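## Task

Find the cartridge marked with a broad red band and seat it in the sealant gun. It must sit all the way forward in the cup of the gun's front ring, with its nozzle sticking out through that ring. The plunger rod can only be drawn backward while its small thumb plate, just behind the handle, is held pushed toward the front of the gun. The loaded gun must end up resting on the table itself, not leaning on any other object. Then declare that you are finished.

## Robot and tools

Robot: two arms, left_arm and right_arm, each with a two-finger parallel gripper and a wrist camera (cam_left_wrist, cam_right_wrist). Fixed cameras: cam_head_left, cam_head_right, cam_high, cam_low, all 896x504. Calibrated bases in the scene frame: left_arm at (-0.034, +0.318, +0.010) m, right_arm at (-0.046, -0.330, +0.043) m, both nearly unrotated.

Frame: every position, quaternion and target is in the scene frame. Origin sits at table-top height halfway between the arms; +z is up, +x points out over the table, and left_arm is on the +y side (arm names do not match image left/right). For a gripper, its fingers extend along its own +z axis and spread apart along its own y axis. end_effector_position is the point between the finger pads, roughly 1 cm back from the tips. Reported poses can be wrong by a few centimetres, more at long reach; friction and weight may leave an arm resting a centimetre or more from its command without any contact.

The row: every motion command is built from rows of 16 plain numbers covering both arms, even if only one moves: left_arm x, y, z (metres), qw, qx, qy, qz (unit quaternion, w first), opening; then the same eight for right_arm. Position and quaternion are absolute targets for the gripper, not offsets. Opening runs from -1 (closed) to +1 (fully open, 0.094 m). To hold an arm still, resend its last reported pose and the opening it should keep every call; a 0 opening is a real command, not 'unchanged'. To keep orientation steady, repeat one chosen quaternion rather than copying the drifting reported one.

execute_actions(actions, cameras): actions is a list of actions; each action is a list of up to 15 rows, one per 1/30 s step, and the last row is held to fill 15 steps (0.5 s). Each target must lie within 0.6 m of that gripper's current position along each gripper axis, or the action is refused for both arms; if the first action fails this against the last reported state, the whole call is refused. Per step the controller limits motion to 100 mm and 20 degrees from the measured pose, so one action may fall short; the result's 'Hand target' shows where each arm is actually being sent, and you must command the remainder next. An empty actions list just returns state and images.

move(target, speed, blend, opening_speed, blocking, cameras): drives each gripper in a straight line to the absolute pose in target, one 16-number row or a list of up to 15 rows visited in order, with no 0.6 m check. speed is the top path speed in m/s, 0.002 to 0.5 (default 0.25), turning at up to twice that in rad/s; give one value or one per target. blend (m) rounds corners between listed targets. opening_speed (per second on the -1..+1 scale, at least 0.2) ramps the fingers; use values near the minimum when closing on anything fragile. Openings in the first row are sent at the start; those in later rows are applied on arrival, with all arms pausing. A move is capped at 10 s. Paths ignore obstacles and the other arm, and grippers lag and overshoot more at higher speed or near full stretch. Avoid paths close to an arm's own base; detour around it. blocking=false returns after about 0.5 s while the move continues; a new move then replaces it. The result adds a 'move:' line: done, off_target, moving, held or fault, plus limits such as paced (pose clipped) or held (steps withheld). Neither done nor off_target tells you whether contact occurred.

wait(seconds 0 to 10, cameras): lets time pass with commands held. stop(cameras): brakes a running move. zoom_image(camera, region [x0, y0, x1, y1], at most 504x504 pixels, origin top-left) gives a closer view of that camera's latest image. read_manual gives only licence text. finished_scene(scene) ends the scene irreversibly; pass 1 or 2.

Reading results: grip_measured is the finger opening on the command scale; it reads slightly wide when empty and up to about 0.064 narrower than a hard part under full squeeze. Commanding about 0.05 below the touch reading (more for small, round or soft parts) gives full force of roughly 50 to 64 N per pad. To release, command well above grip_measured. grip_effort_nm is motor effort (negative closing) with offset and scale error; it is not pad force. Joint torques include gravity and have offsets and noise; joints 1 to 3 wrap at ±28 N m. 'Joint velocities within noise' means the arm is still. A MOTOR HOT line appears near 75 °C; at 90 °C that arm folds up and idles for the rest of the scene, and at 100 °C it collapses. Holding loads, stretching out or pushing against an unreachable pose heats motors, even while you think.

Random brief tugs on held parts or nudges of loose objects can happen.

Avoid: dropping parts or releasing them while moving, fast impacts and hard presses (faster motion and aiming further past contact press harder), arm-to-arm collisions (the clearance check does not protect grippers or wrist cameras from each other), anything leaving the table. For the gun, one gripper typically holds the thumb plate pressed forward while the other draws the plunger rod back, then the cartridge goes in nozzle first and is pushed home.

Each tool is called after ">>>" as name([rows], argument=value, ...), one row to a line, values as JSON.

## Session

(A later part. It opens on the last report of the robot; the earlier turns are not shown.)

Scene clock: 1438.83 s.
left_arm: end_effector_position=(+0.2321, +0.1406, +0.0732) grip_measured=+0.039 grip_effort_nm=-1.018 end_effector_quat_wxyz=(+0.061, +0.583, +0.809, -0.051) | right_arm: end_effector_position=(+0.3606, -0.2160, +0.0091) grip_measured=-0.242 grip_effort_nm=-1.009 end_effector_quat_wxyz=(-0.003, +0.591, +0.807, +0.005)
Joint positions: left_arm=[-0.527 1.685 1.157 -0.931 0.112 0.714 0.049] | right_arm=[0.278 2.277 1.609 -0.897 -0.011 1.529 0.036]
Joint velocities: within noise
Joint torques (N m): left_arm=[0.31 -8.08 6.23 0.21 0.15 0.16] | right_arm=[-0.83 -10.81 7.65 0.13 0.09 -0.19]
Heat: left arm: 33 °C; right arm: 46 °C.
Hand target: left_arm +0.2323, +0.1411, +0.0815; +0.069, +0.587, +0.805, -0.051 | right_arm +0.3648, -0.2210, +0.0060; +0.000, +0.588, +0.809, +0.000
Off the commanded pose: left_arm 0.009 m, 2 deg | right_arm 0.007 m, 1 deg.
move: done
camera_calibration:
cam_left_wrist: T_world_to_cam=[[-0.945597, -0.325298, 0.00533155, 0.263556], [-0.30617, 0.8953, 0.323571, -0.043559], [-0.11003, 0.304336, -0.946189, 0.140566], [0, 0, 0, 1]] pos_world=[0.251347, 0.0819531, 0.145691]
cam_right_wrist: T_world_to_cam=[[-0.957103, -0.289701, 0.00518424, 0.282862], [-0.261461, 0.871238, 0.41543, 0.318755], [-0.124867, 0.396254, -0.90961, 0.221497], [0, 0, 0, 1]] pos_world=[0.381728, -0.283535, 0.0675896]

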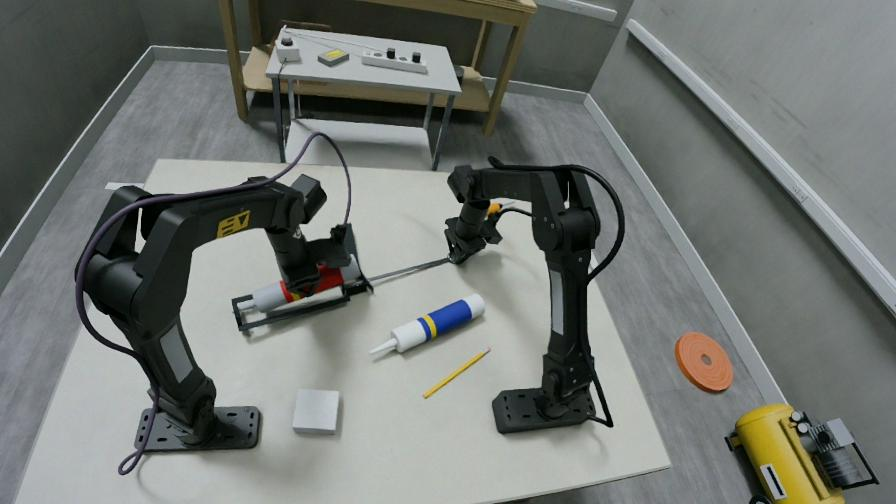

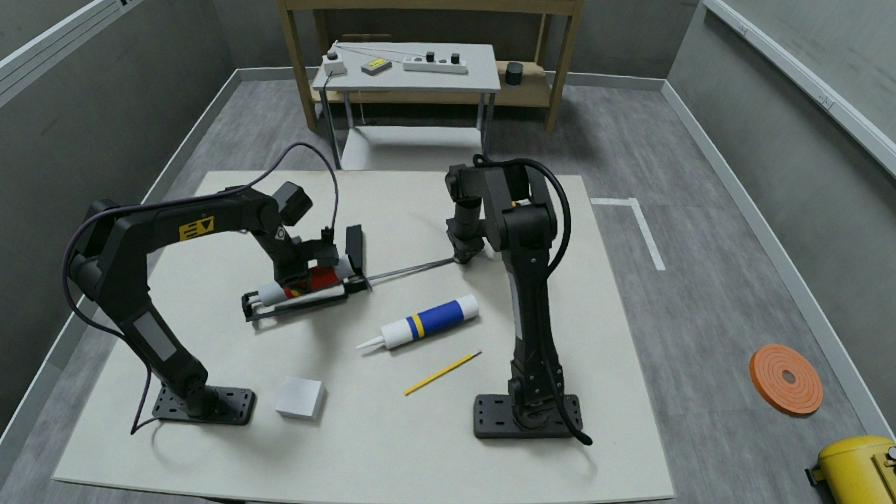

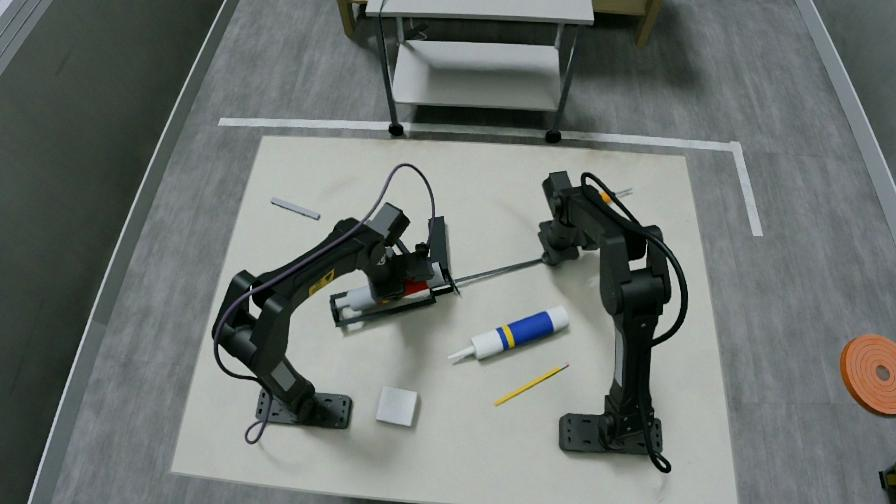

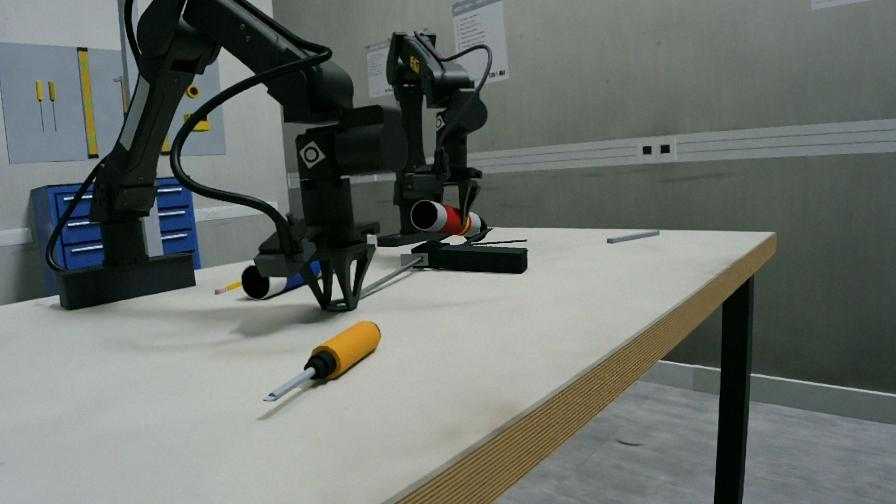

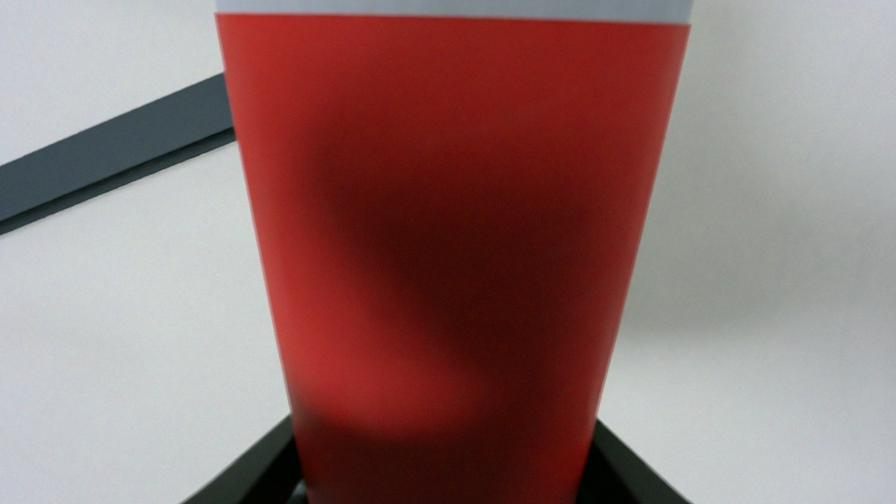

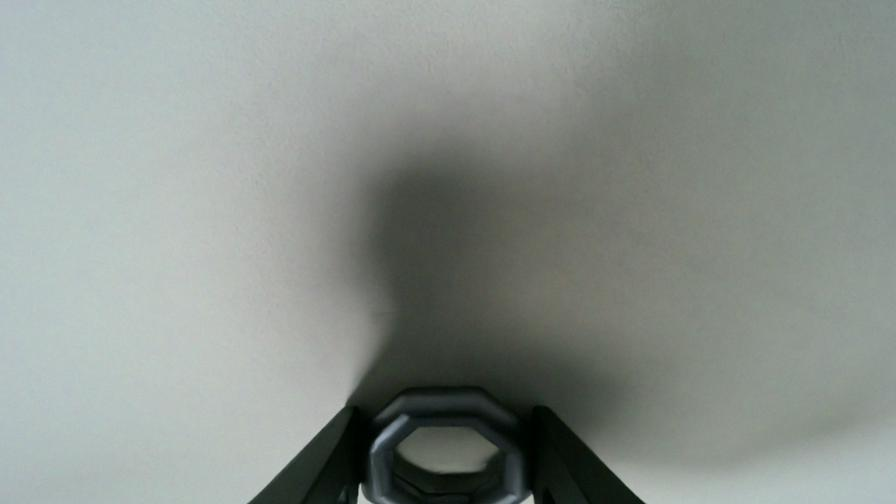

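>>> move([
  [0.225,0.138,0.078,0.0701,0.5925,0.8009,-0.0519,-0.2,0.365,-0.221,0.006,0,0.5878,0.8090,0,-0.6],
  [0.220,0.153,0.078,0.0701,0.5925,0.8009,-0.0519,-0.2,0.365,-0.221,0.006,0,0.5878,0.8090,0,-0.6],
], speed=0.04)

>>> zoom_image(camera="cam_head_left", region=[220, 280, 300, 340])

>>> zoom_image(camera="cam_low", region=[390, 185, 510, 265])

>>> zoom_image(camera="cam_high", region=[320, 280, 400, 340])

>>> zoom_image(camera="cam_head_right", region=[230, 280, 310, 340])

Scene clock: 1486.43 s.
left_arm: end_effector_position=(+0.2155, +0.1571, +0.0606) grip_measured=+0.039 grip_effort_nm=-1.018 end_effector_quat_wxyz=(+0.036, +0.587, +0.807, -0.050) | right_arm: end_effector_position=(+0.3606, -0.2160, +0.0091) grip_measured=-0.242 grip_effort_nm=-1.004 end_effector_quat_wxyz=(-0.003, +0.589, +0.808, +0.005)
Joint positions: left_arm=[-0.51 1.661 1.082 -0.931 0.108 0.742 0.049] | right_arm=[0.278 2.277 1.609 -0.897 -0.011 1.526 0.036]
Joint velocities: within noise
Joint torques (N m): left_arm=[0.31 -10.3 5.83 0.28 0.17 0.18] | right_arm=[-0.83 -10.81 7.65 0.13 0.09 -0.17]
Heat: left arm: 34 °C; right arm: 45 °C.
Hand target: left_arm +0.2201, +0.1533, +0.0779; +0.070, +0.592, +0.801, -0.052 | right_arm +0.3648, -0.2210, +0.0060; +0.000, +0.587, +0.810, +0.000
Off the commanded pose: left_arm 0.018 m, 4 deg | right_arm 0.007 m, 1 deg.
move: off_target (left_arm)
camera_calibration:
cam_left_wrist: T_world_to_cam=[[-0.948131, -0.316303, 0.0316366, 0.250832], [-0.284226, 0.888108, 0.36122, -0.0651268], [-0.142352, 0.333492, -0.931944, 0.123303], [0, 0, 0, 1]] pos_world=[0.236863, 0.096058, 0.130501]
cam_right_wrist: T_world_to_cam=[[-0.95621, -0.292636, 0.00515054, 0.281907], [-0.264148, 0.870434, 0.415415, 0.31955], [-0.126049, 0.395864, -0.909617, 0.221839], [0, 0, 0, 1]] pos_world=[0.381933, -0.283469, 0.0675907]

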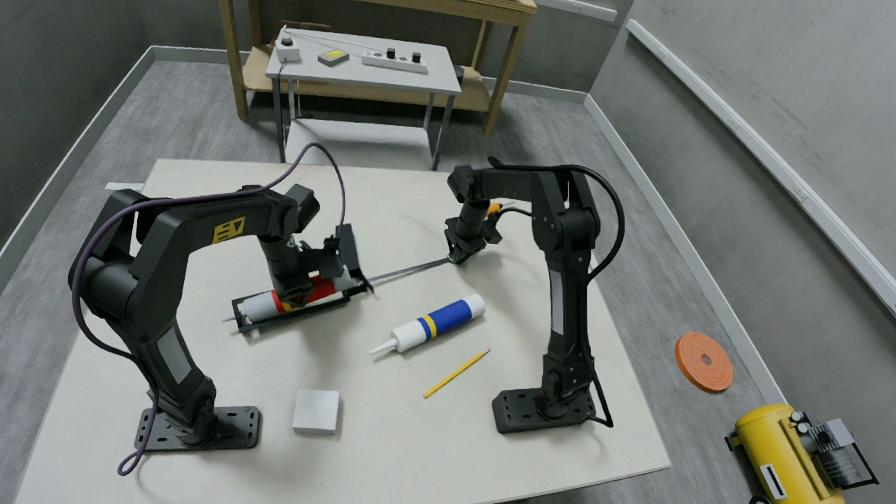

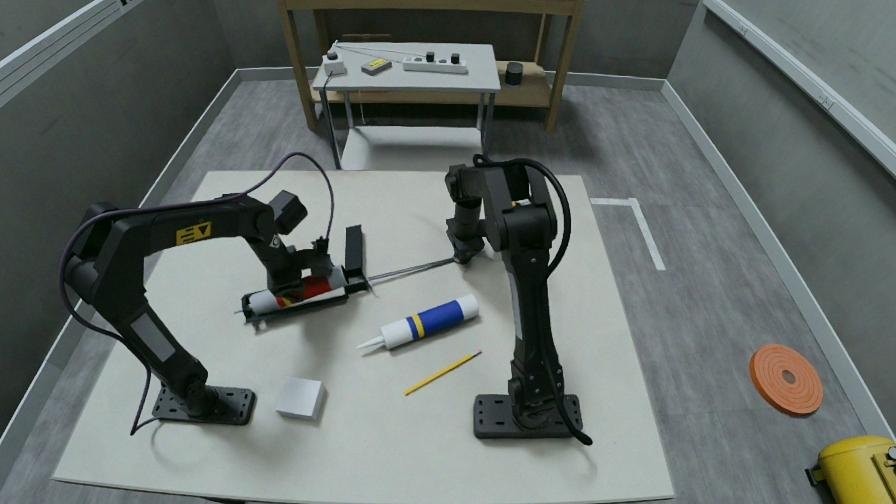

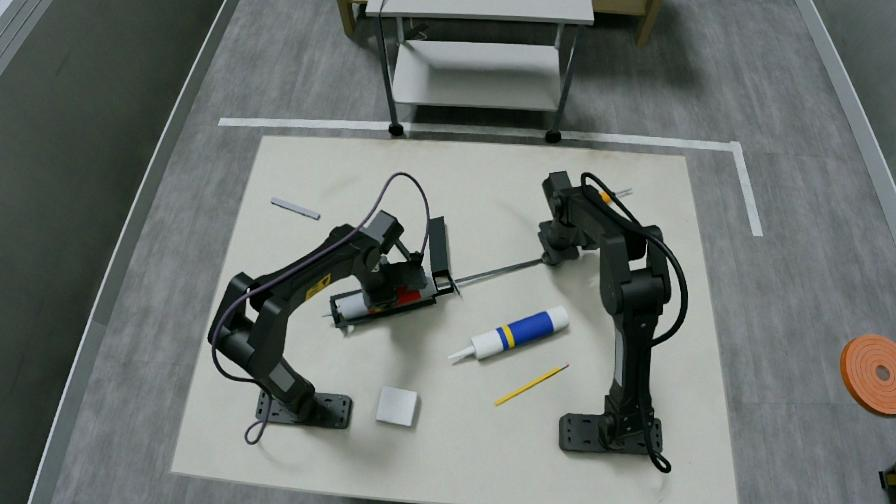

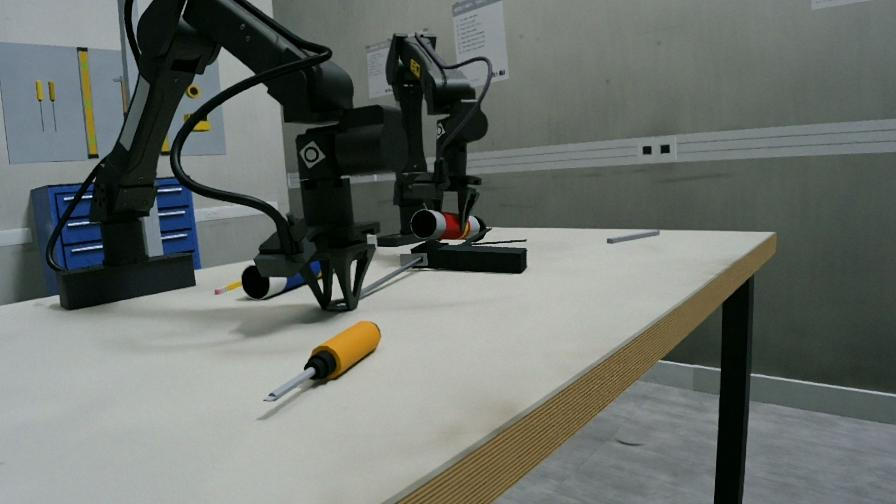

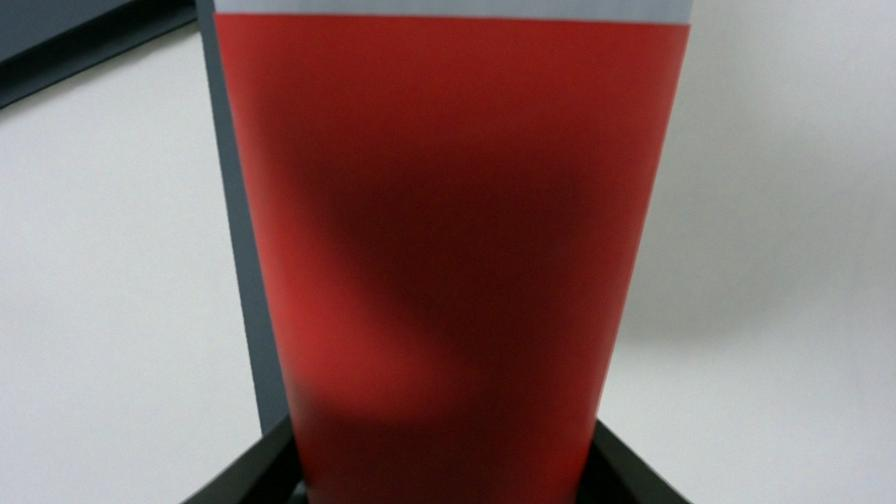

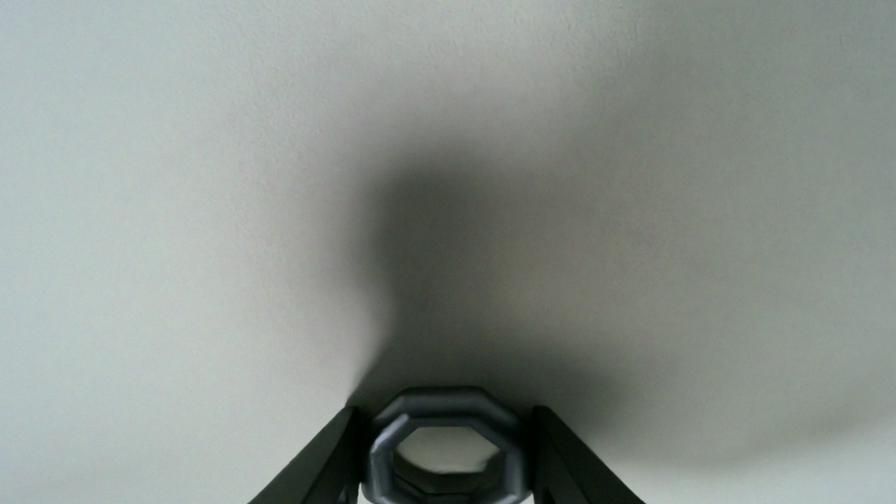

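Scaled by 6.300 from the camera's 896x504 image, which has a finer 1280x720 frame.

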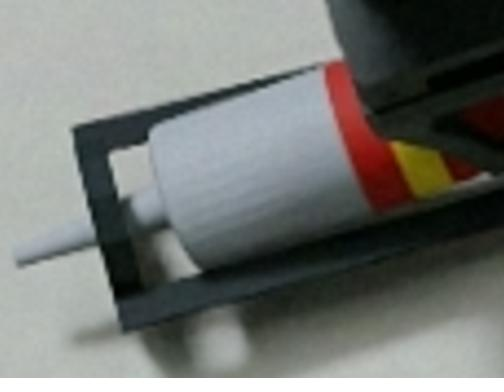

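Scaled by 4.200 from the camera's 896x504 image, which has a finer 1280x720 frame.

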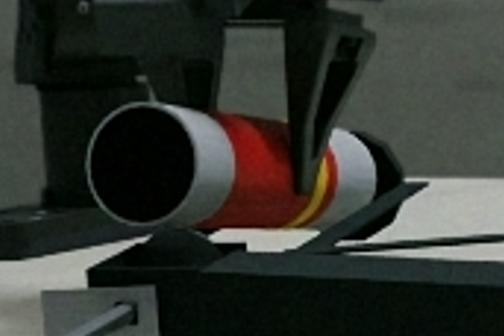

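Scaled by 6.300 from the camera's 896x504 image, which has a finer 1280x720 frame.

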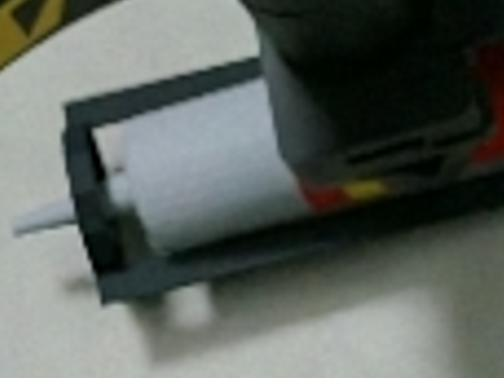

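Scaled by 6.300 from the camera's 896x504 image, which has a finer 1280x720 frame.

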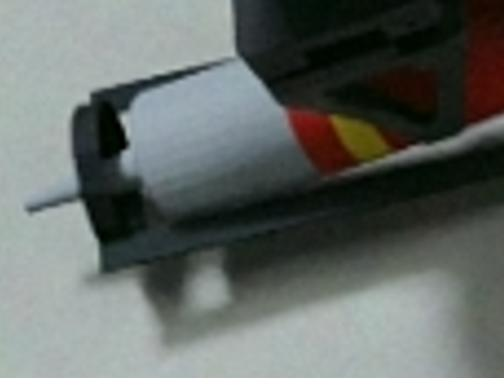

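>>> move(target=[0.223,0.158,0.073,0.0420,0.5940,0.8028,-0.0311,-0.2,0.365,-0.221,0.006,0,0.5878,0.8090,0,-0.6], speed=0.04)

>>> zoom_image(camera="cam_head_left", region=[220, 280, 300, 340])

>>> zoom_image(camera="cam_low", region=[390, 185, 510, 265])

>>> zoom_image(camera="cam_high", region=[320, 260, 480, 340])

>>> zoom_image(camera="cam_head_right", region=[230, 260, 390, 340])

Scene clock: 1527.03 s.
left_arm: end_effector_position=(+0.2146, +0.1604, +0.0600) grip_measured=+0.039 grip_effort_nm=-1.018 end_effector_quat_wxyz=(+0.030, +0.594, +0.803, -0.036) | right_arm: end_effector_position=(+0.3606, -0.2160, +0.0091) grip_measured=-0.242 grip_effort_nm=-1.009 end_effector_quat_wxyz=(-0.003, +0.589, +0.808, +0.005)
Joint positions: left_arm=[-0.519 1.661 1.082 -0.94 0.079 0.751 0.049] | right_arm=[0.278 2.277 1.609 -0.897 -0.011 1.526 0.036]
Joint velocities: within noise
Joint torques (N m): left_arm=[-0.59 -6.58 9.21 0 -0.01 0.11] | right_arm=[-0.83 -10.8 7.66 0.13 0.09 -0.15]
Heat: left arm: 35 °C; right arm: 45 °C.
Hand target: left_arm +0.2214, +0.1557, +0.0728; +0.043, +0.601, +0.798, -0.031 | right_arm +0.3648, -0.2210, +0.0060; +0.000, +0.588, +0.809, +0.000
Off the commanded pose: left_arm 0.016 m, 1 deg | right_arm 0.007 m, 1 deg.
move: off_target (left_arm)
camera_calibration:
cam_left_wrist: T_world_to_cam=[[-0.953462, -0.301119, 0.0154096, 0.250757], [-0.272191, 0.881599, 0.38561, -0.0710996], [-0.129699, 0.36347, -0.922533, 0.113418], [0, 0, 0, 1]] pos_world=[0.234445, 0.0969648, 0.128185]
cam_right_wrist: T_world_to_cam=[[-0.95621, -0.292636, 0.00515054, 0.281907], [-0.264148, 0.870434, 0.415415, 0.31955], [-0.126049, 0.395864, -0.909617, 0.221839], [0, 0, 0, 1]] pos_world=[0.381933, -0.283469, 0.0675907]

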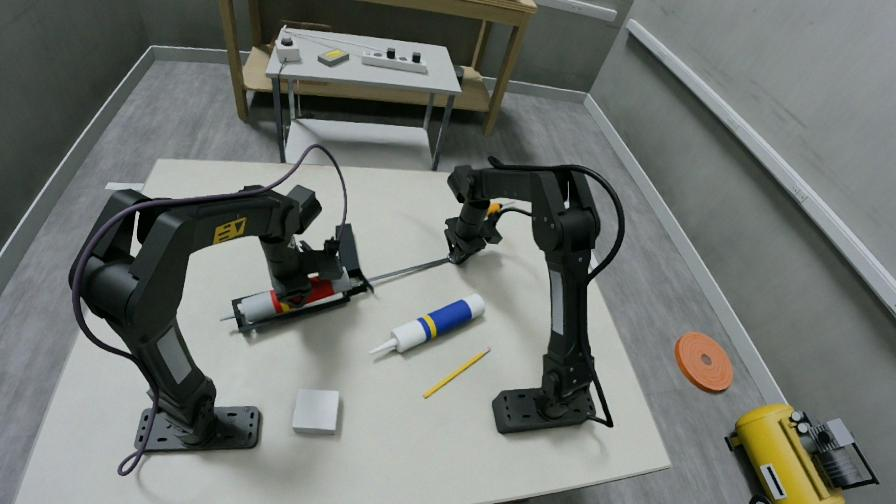

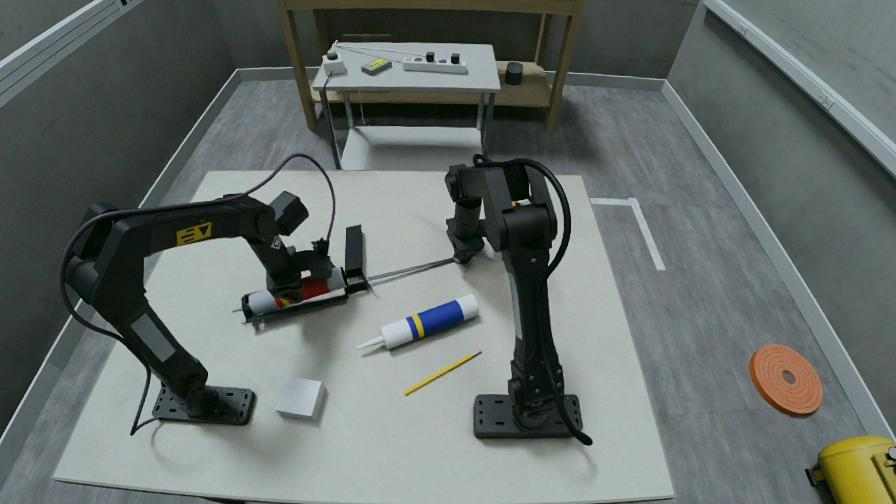

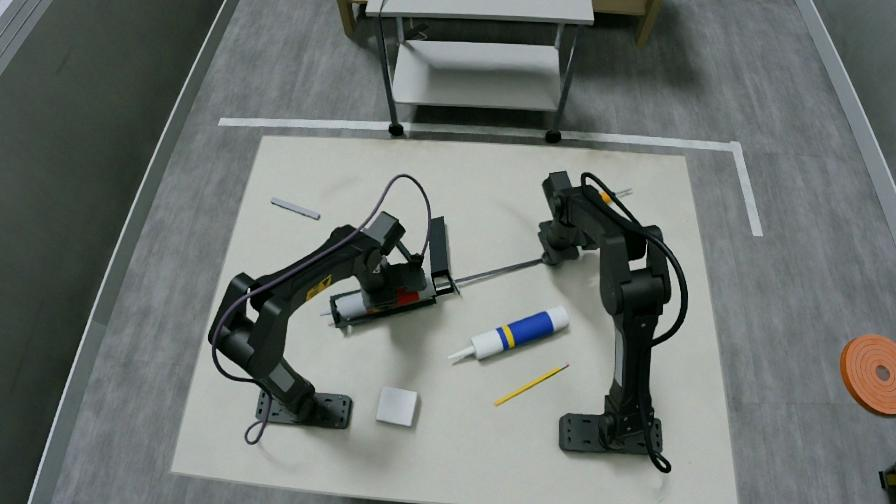

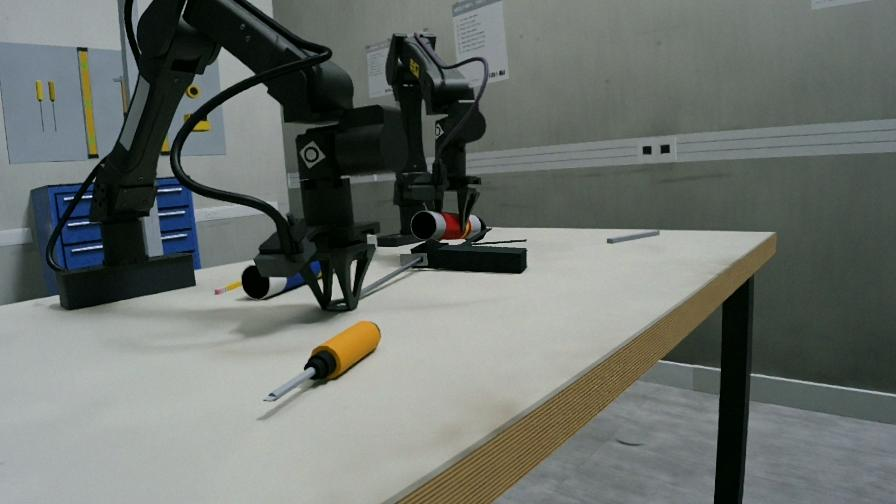

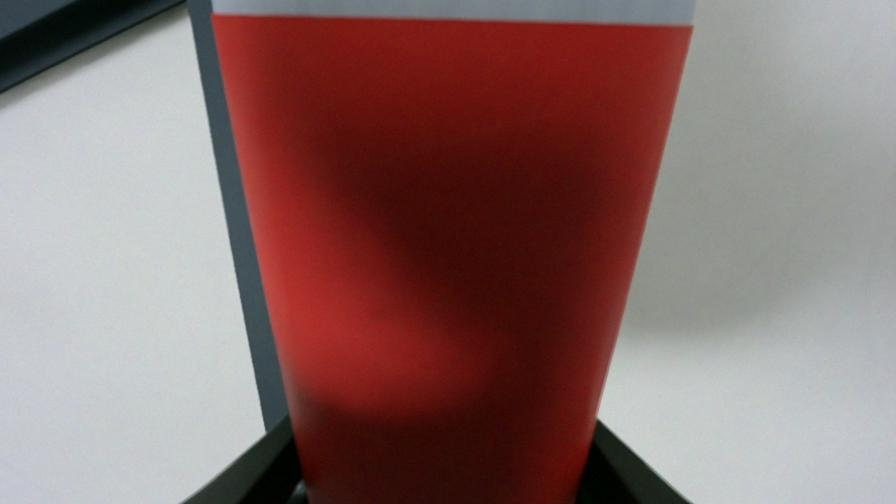

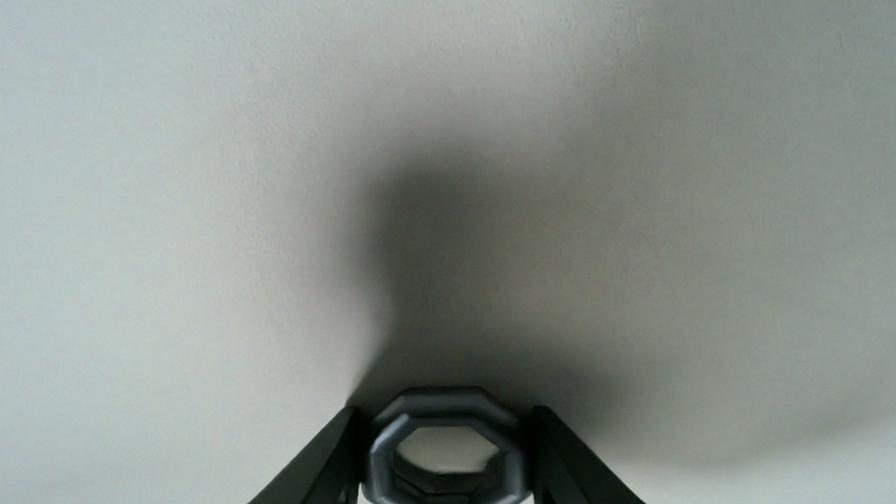

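Scaled by 6.300 from the camera's 896x504 image, which has a finer 1280x720 frame.

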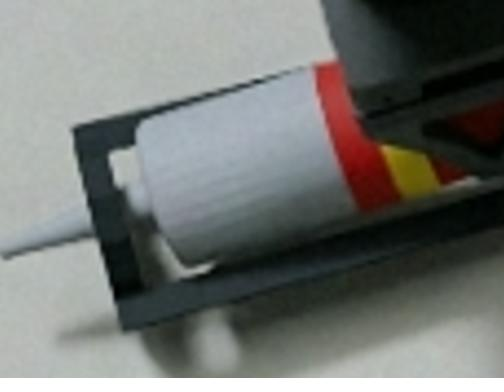

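Scaled by 4.200 from the camera's 896x504 image, which has a finer 1280x720 frame.

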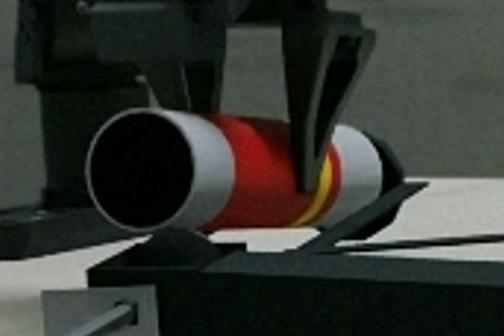

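Scaled by 3.150 from the camera's 896x504 image, which has a finer 1280x720 frame.

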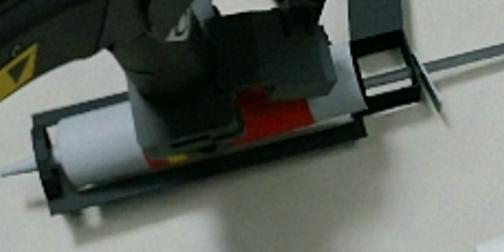

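Scaled by 3.150 from the camera's 896x504 image, which has a finer 1280x720 frame.

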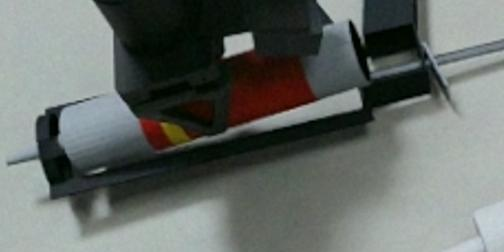

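>>> move(target=[0.221,0.165,0.063,0.0280,0.5944,0.8034,-0.0208,-0.2,0.365,-0.221,0.006,0,0.5878,0.8090,0,-0.6], speed=0.04)

>>> zoom_image(camera="cam_head_left", region=[220, 260, 380, 340])

>>> zoom_image(camera="cam_low", region=[390, 185, 510, 265])

>>> zoom_image(camera="cam_high", region=[320, 260, 480, 340])

>>> zoom_image(camera="cam_head_right", region=[230, 260, 390, 340])

Scene clock: 1542.60 s.
left_arm: end_effector_position=(+0.2156, +0.1620, +0.0598) grip_measured=+0.039 grip_effort_nm=-1.018 end_effector_quat_wxyz=(+0.030, +0.594, +0.803, -0.031) | right_arm: end_effector_position=(+0.3606, -0.2160, +0.0091) grip_measured=-0.242 grip_effort_nm=-1.013 end_effector_quat_wxyz=(-0.003, +0.589, +0.808, +0.005)
Joint positions: left_arm=[-0.519 1.661 1.082 -0.94 0.068 0.751 0.049] | right_arm=[0.278 2.277 1.609 -0.897 -0.011 1.526 0.036]
Joint velocities: within noise
Joint torques (N m): left_arm=[0.4 -5.39 7.46 0.07 -0.15 0.07] | right_arm=[-0.83 -10.8 7.65 0.13 0.09 -0.15]
Heat: left arm: 33 °C; right arm: 45 °C.
Hand target: left_arm +0.2210, +0.1649, +0.0630; +0.028, +0.594, +0.803, -0.021 | right_arm +0.3648, -0.2210, +0.0060; +0.000, +0.588, +0.809, +0.000
Off the commanded pose: left_arm 0.007 m, 1 deg | right_arm 0.007 m, 1 deg.
move: done
camera_calibration:
cam_left_wrist: T_world_to_cam=[[-0.953355, -0.301756, 0.00751699, 0.252721], [-0.274757, 0.877829, 0.392332, -0.0714798], [-0.124987, 0.371967, -0.919793, 0.110256], [0, 0, 0, 1]] pos_world=[0.235074, 0.0979954, 0.127557]
cam_right_wrist: T_world_to_cam=[[-0.95621, -0.292636, 0.00515054, 0.281907], [-0.264148, 0.870434, 0.415415, 0.31955], [-0.126049, 0.395864, -0.909617, 0.221839], [0, 0, 0, 1]] pos_world=[0.381933, -0.283469, 0.0675907]

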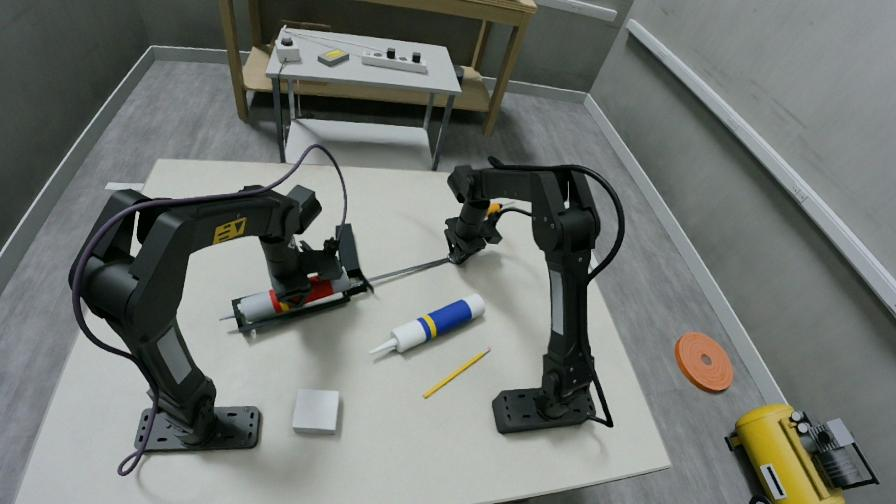

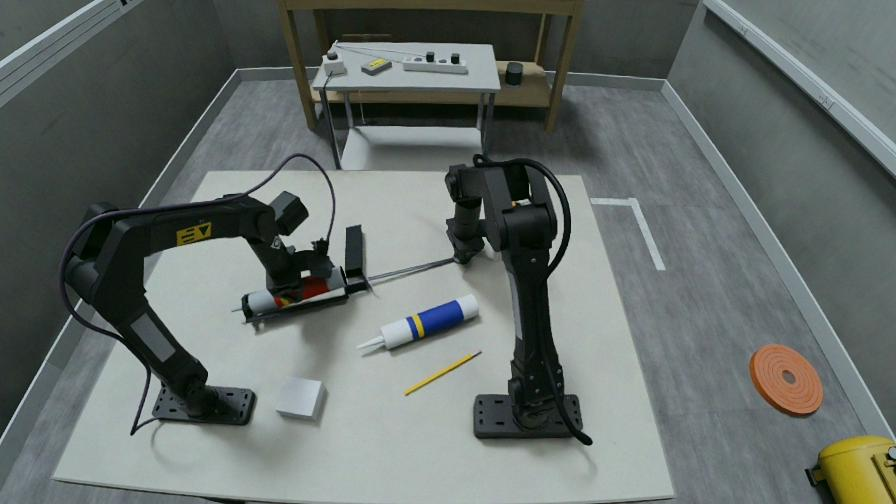

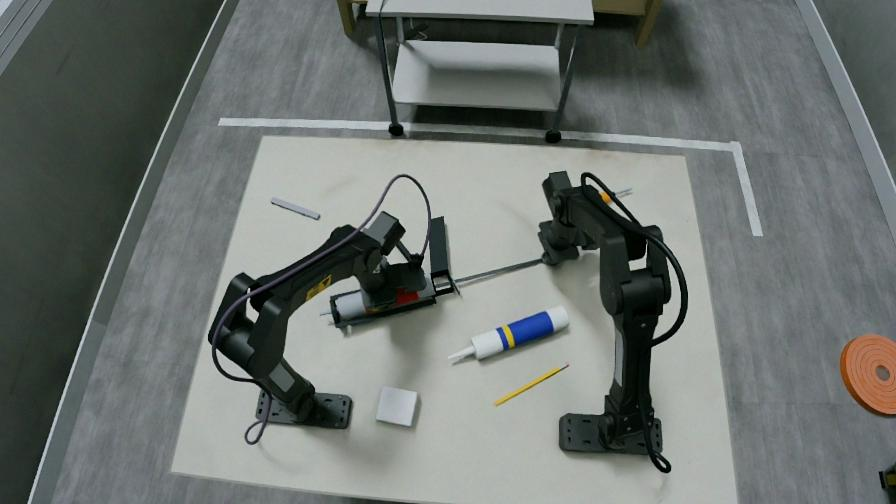

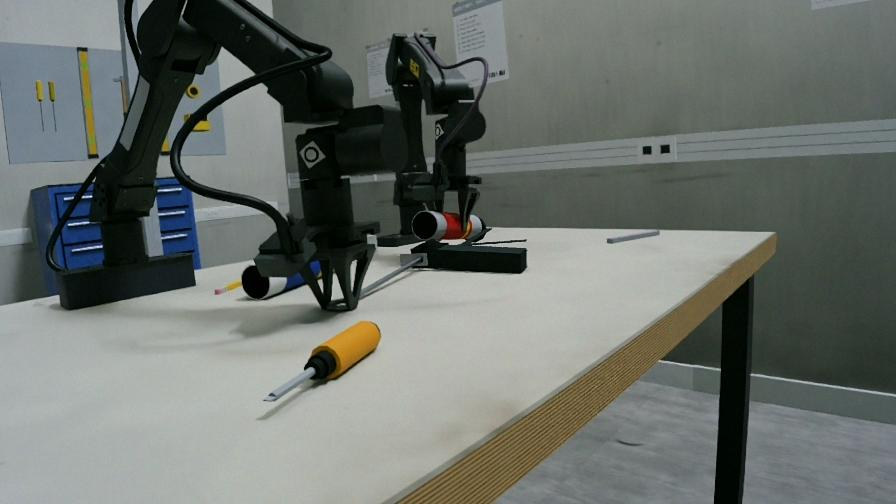

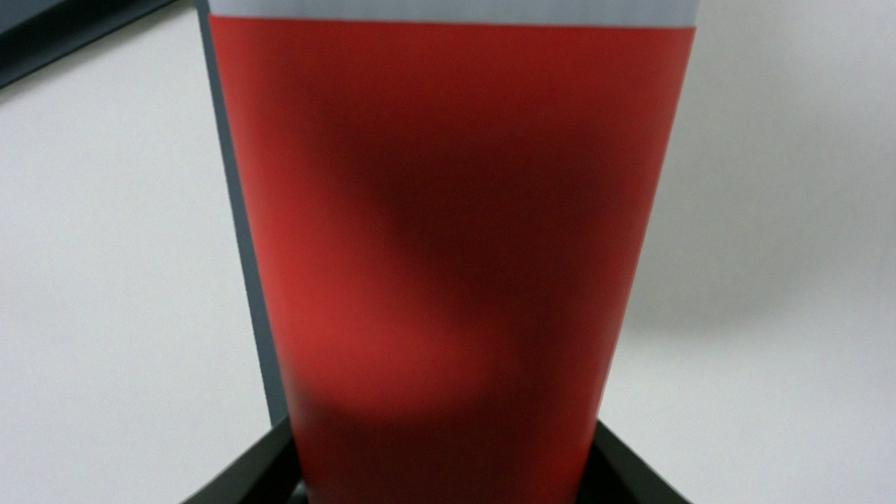

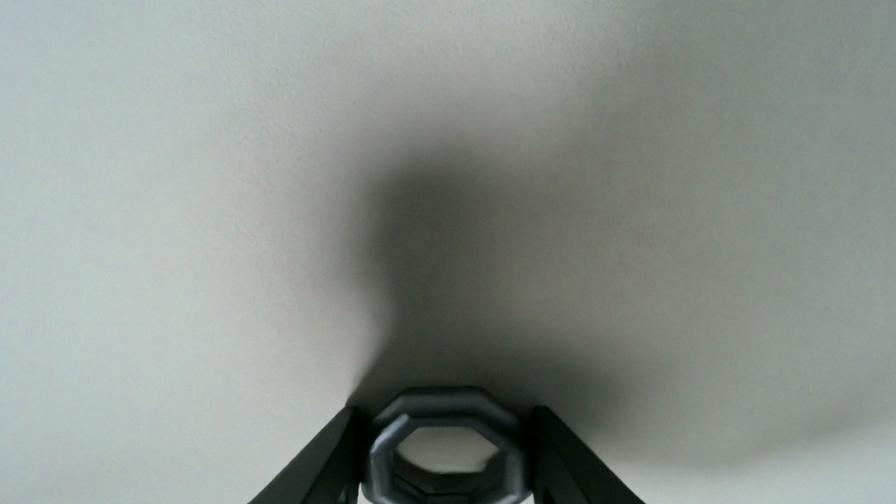

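Scaled by 3.150 from the camera's 896x504 image, which has a finer 1280x720 frame.

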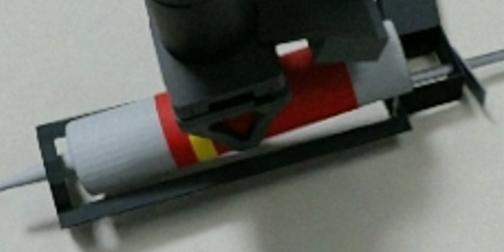

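Scaled by 4.200 from the camera's 896x504 image, which has a finer 1280x720 frame.

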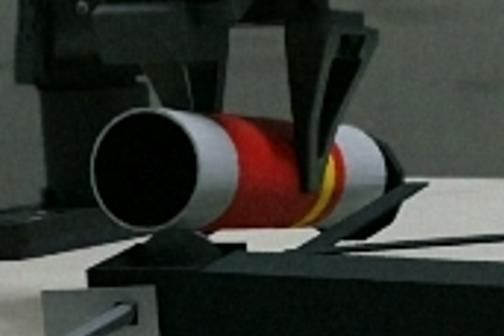

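Scaled by 3.150 from the camera's 896x504 image, which has a finer 1280x720 frame.

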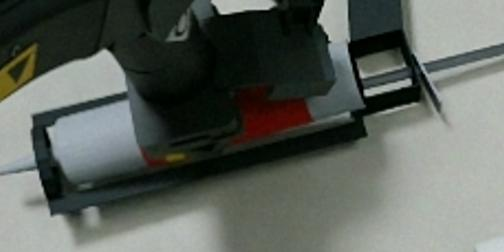

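Scaled by 3.150 from the camera's 896x504 image, which has a finer 1280x720 frame.

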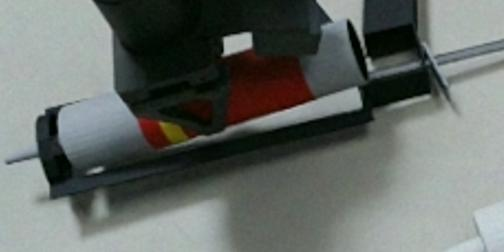

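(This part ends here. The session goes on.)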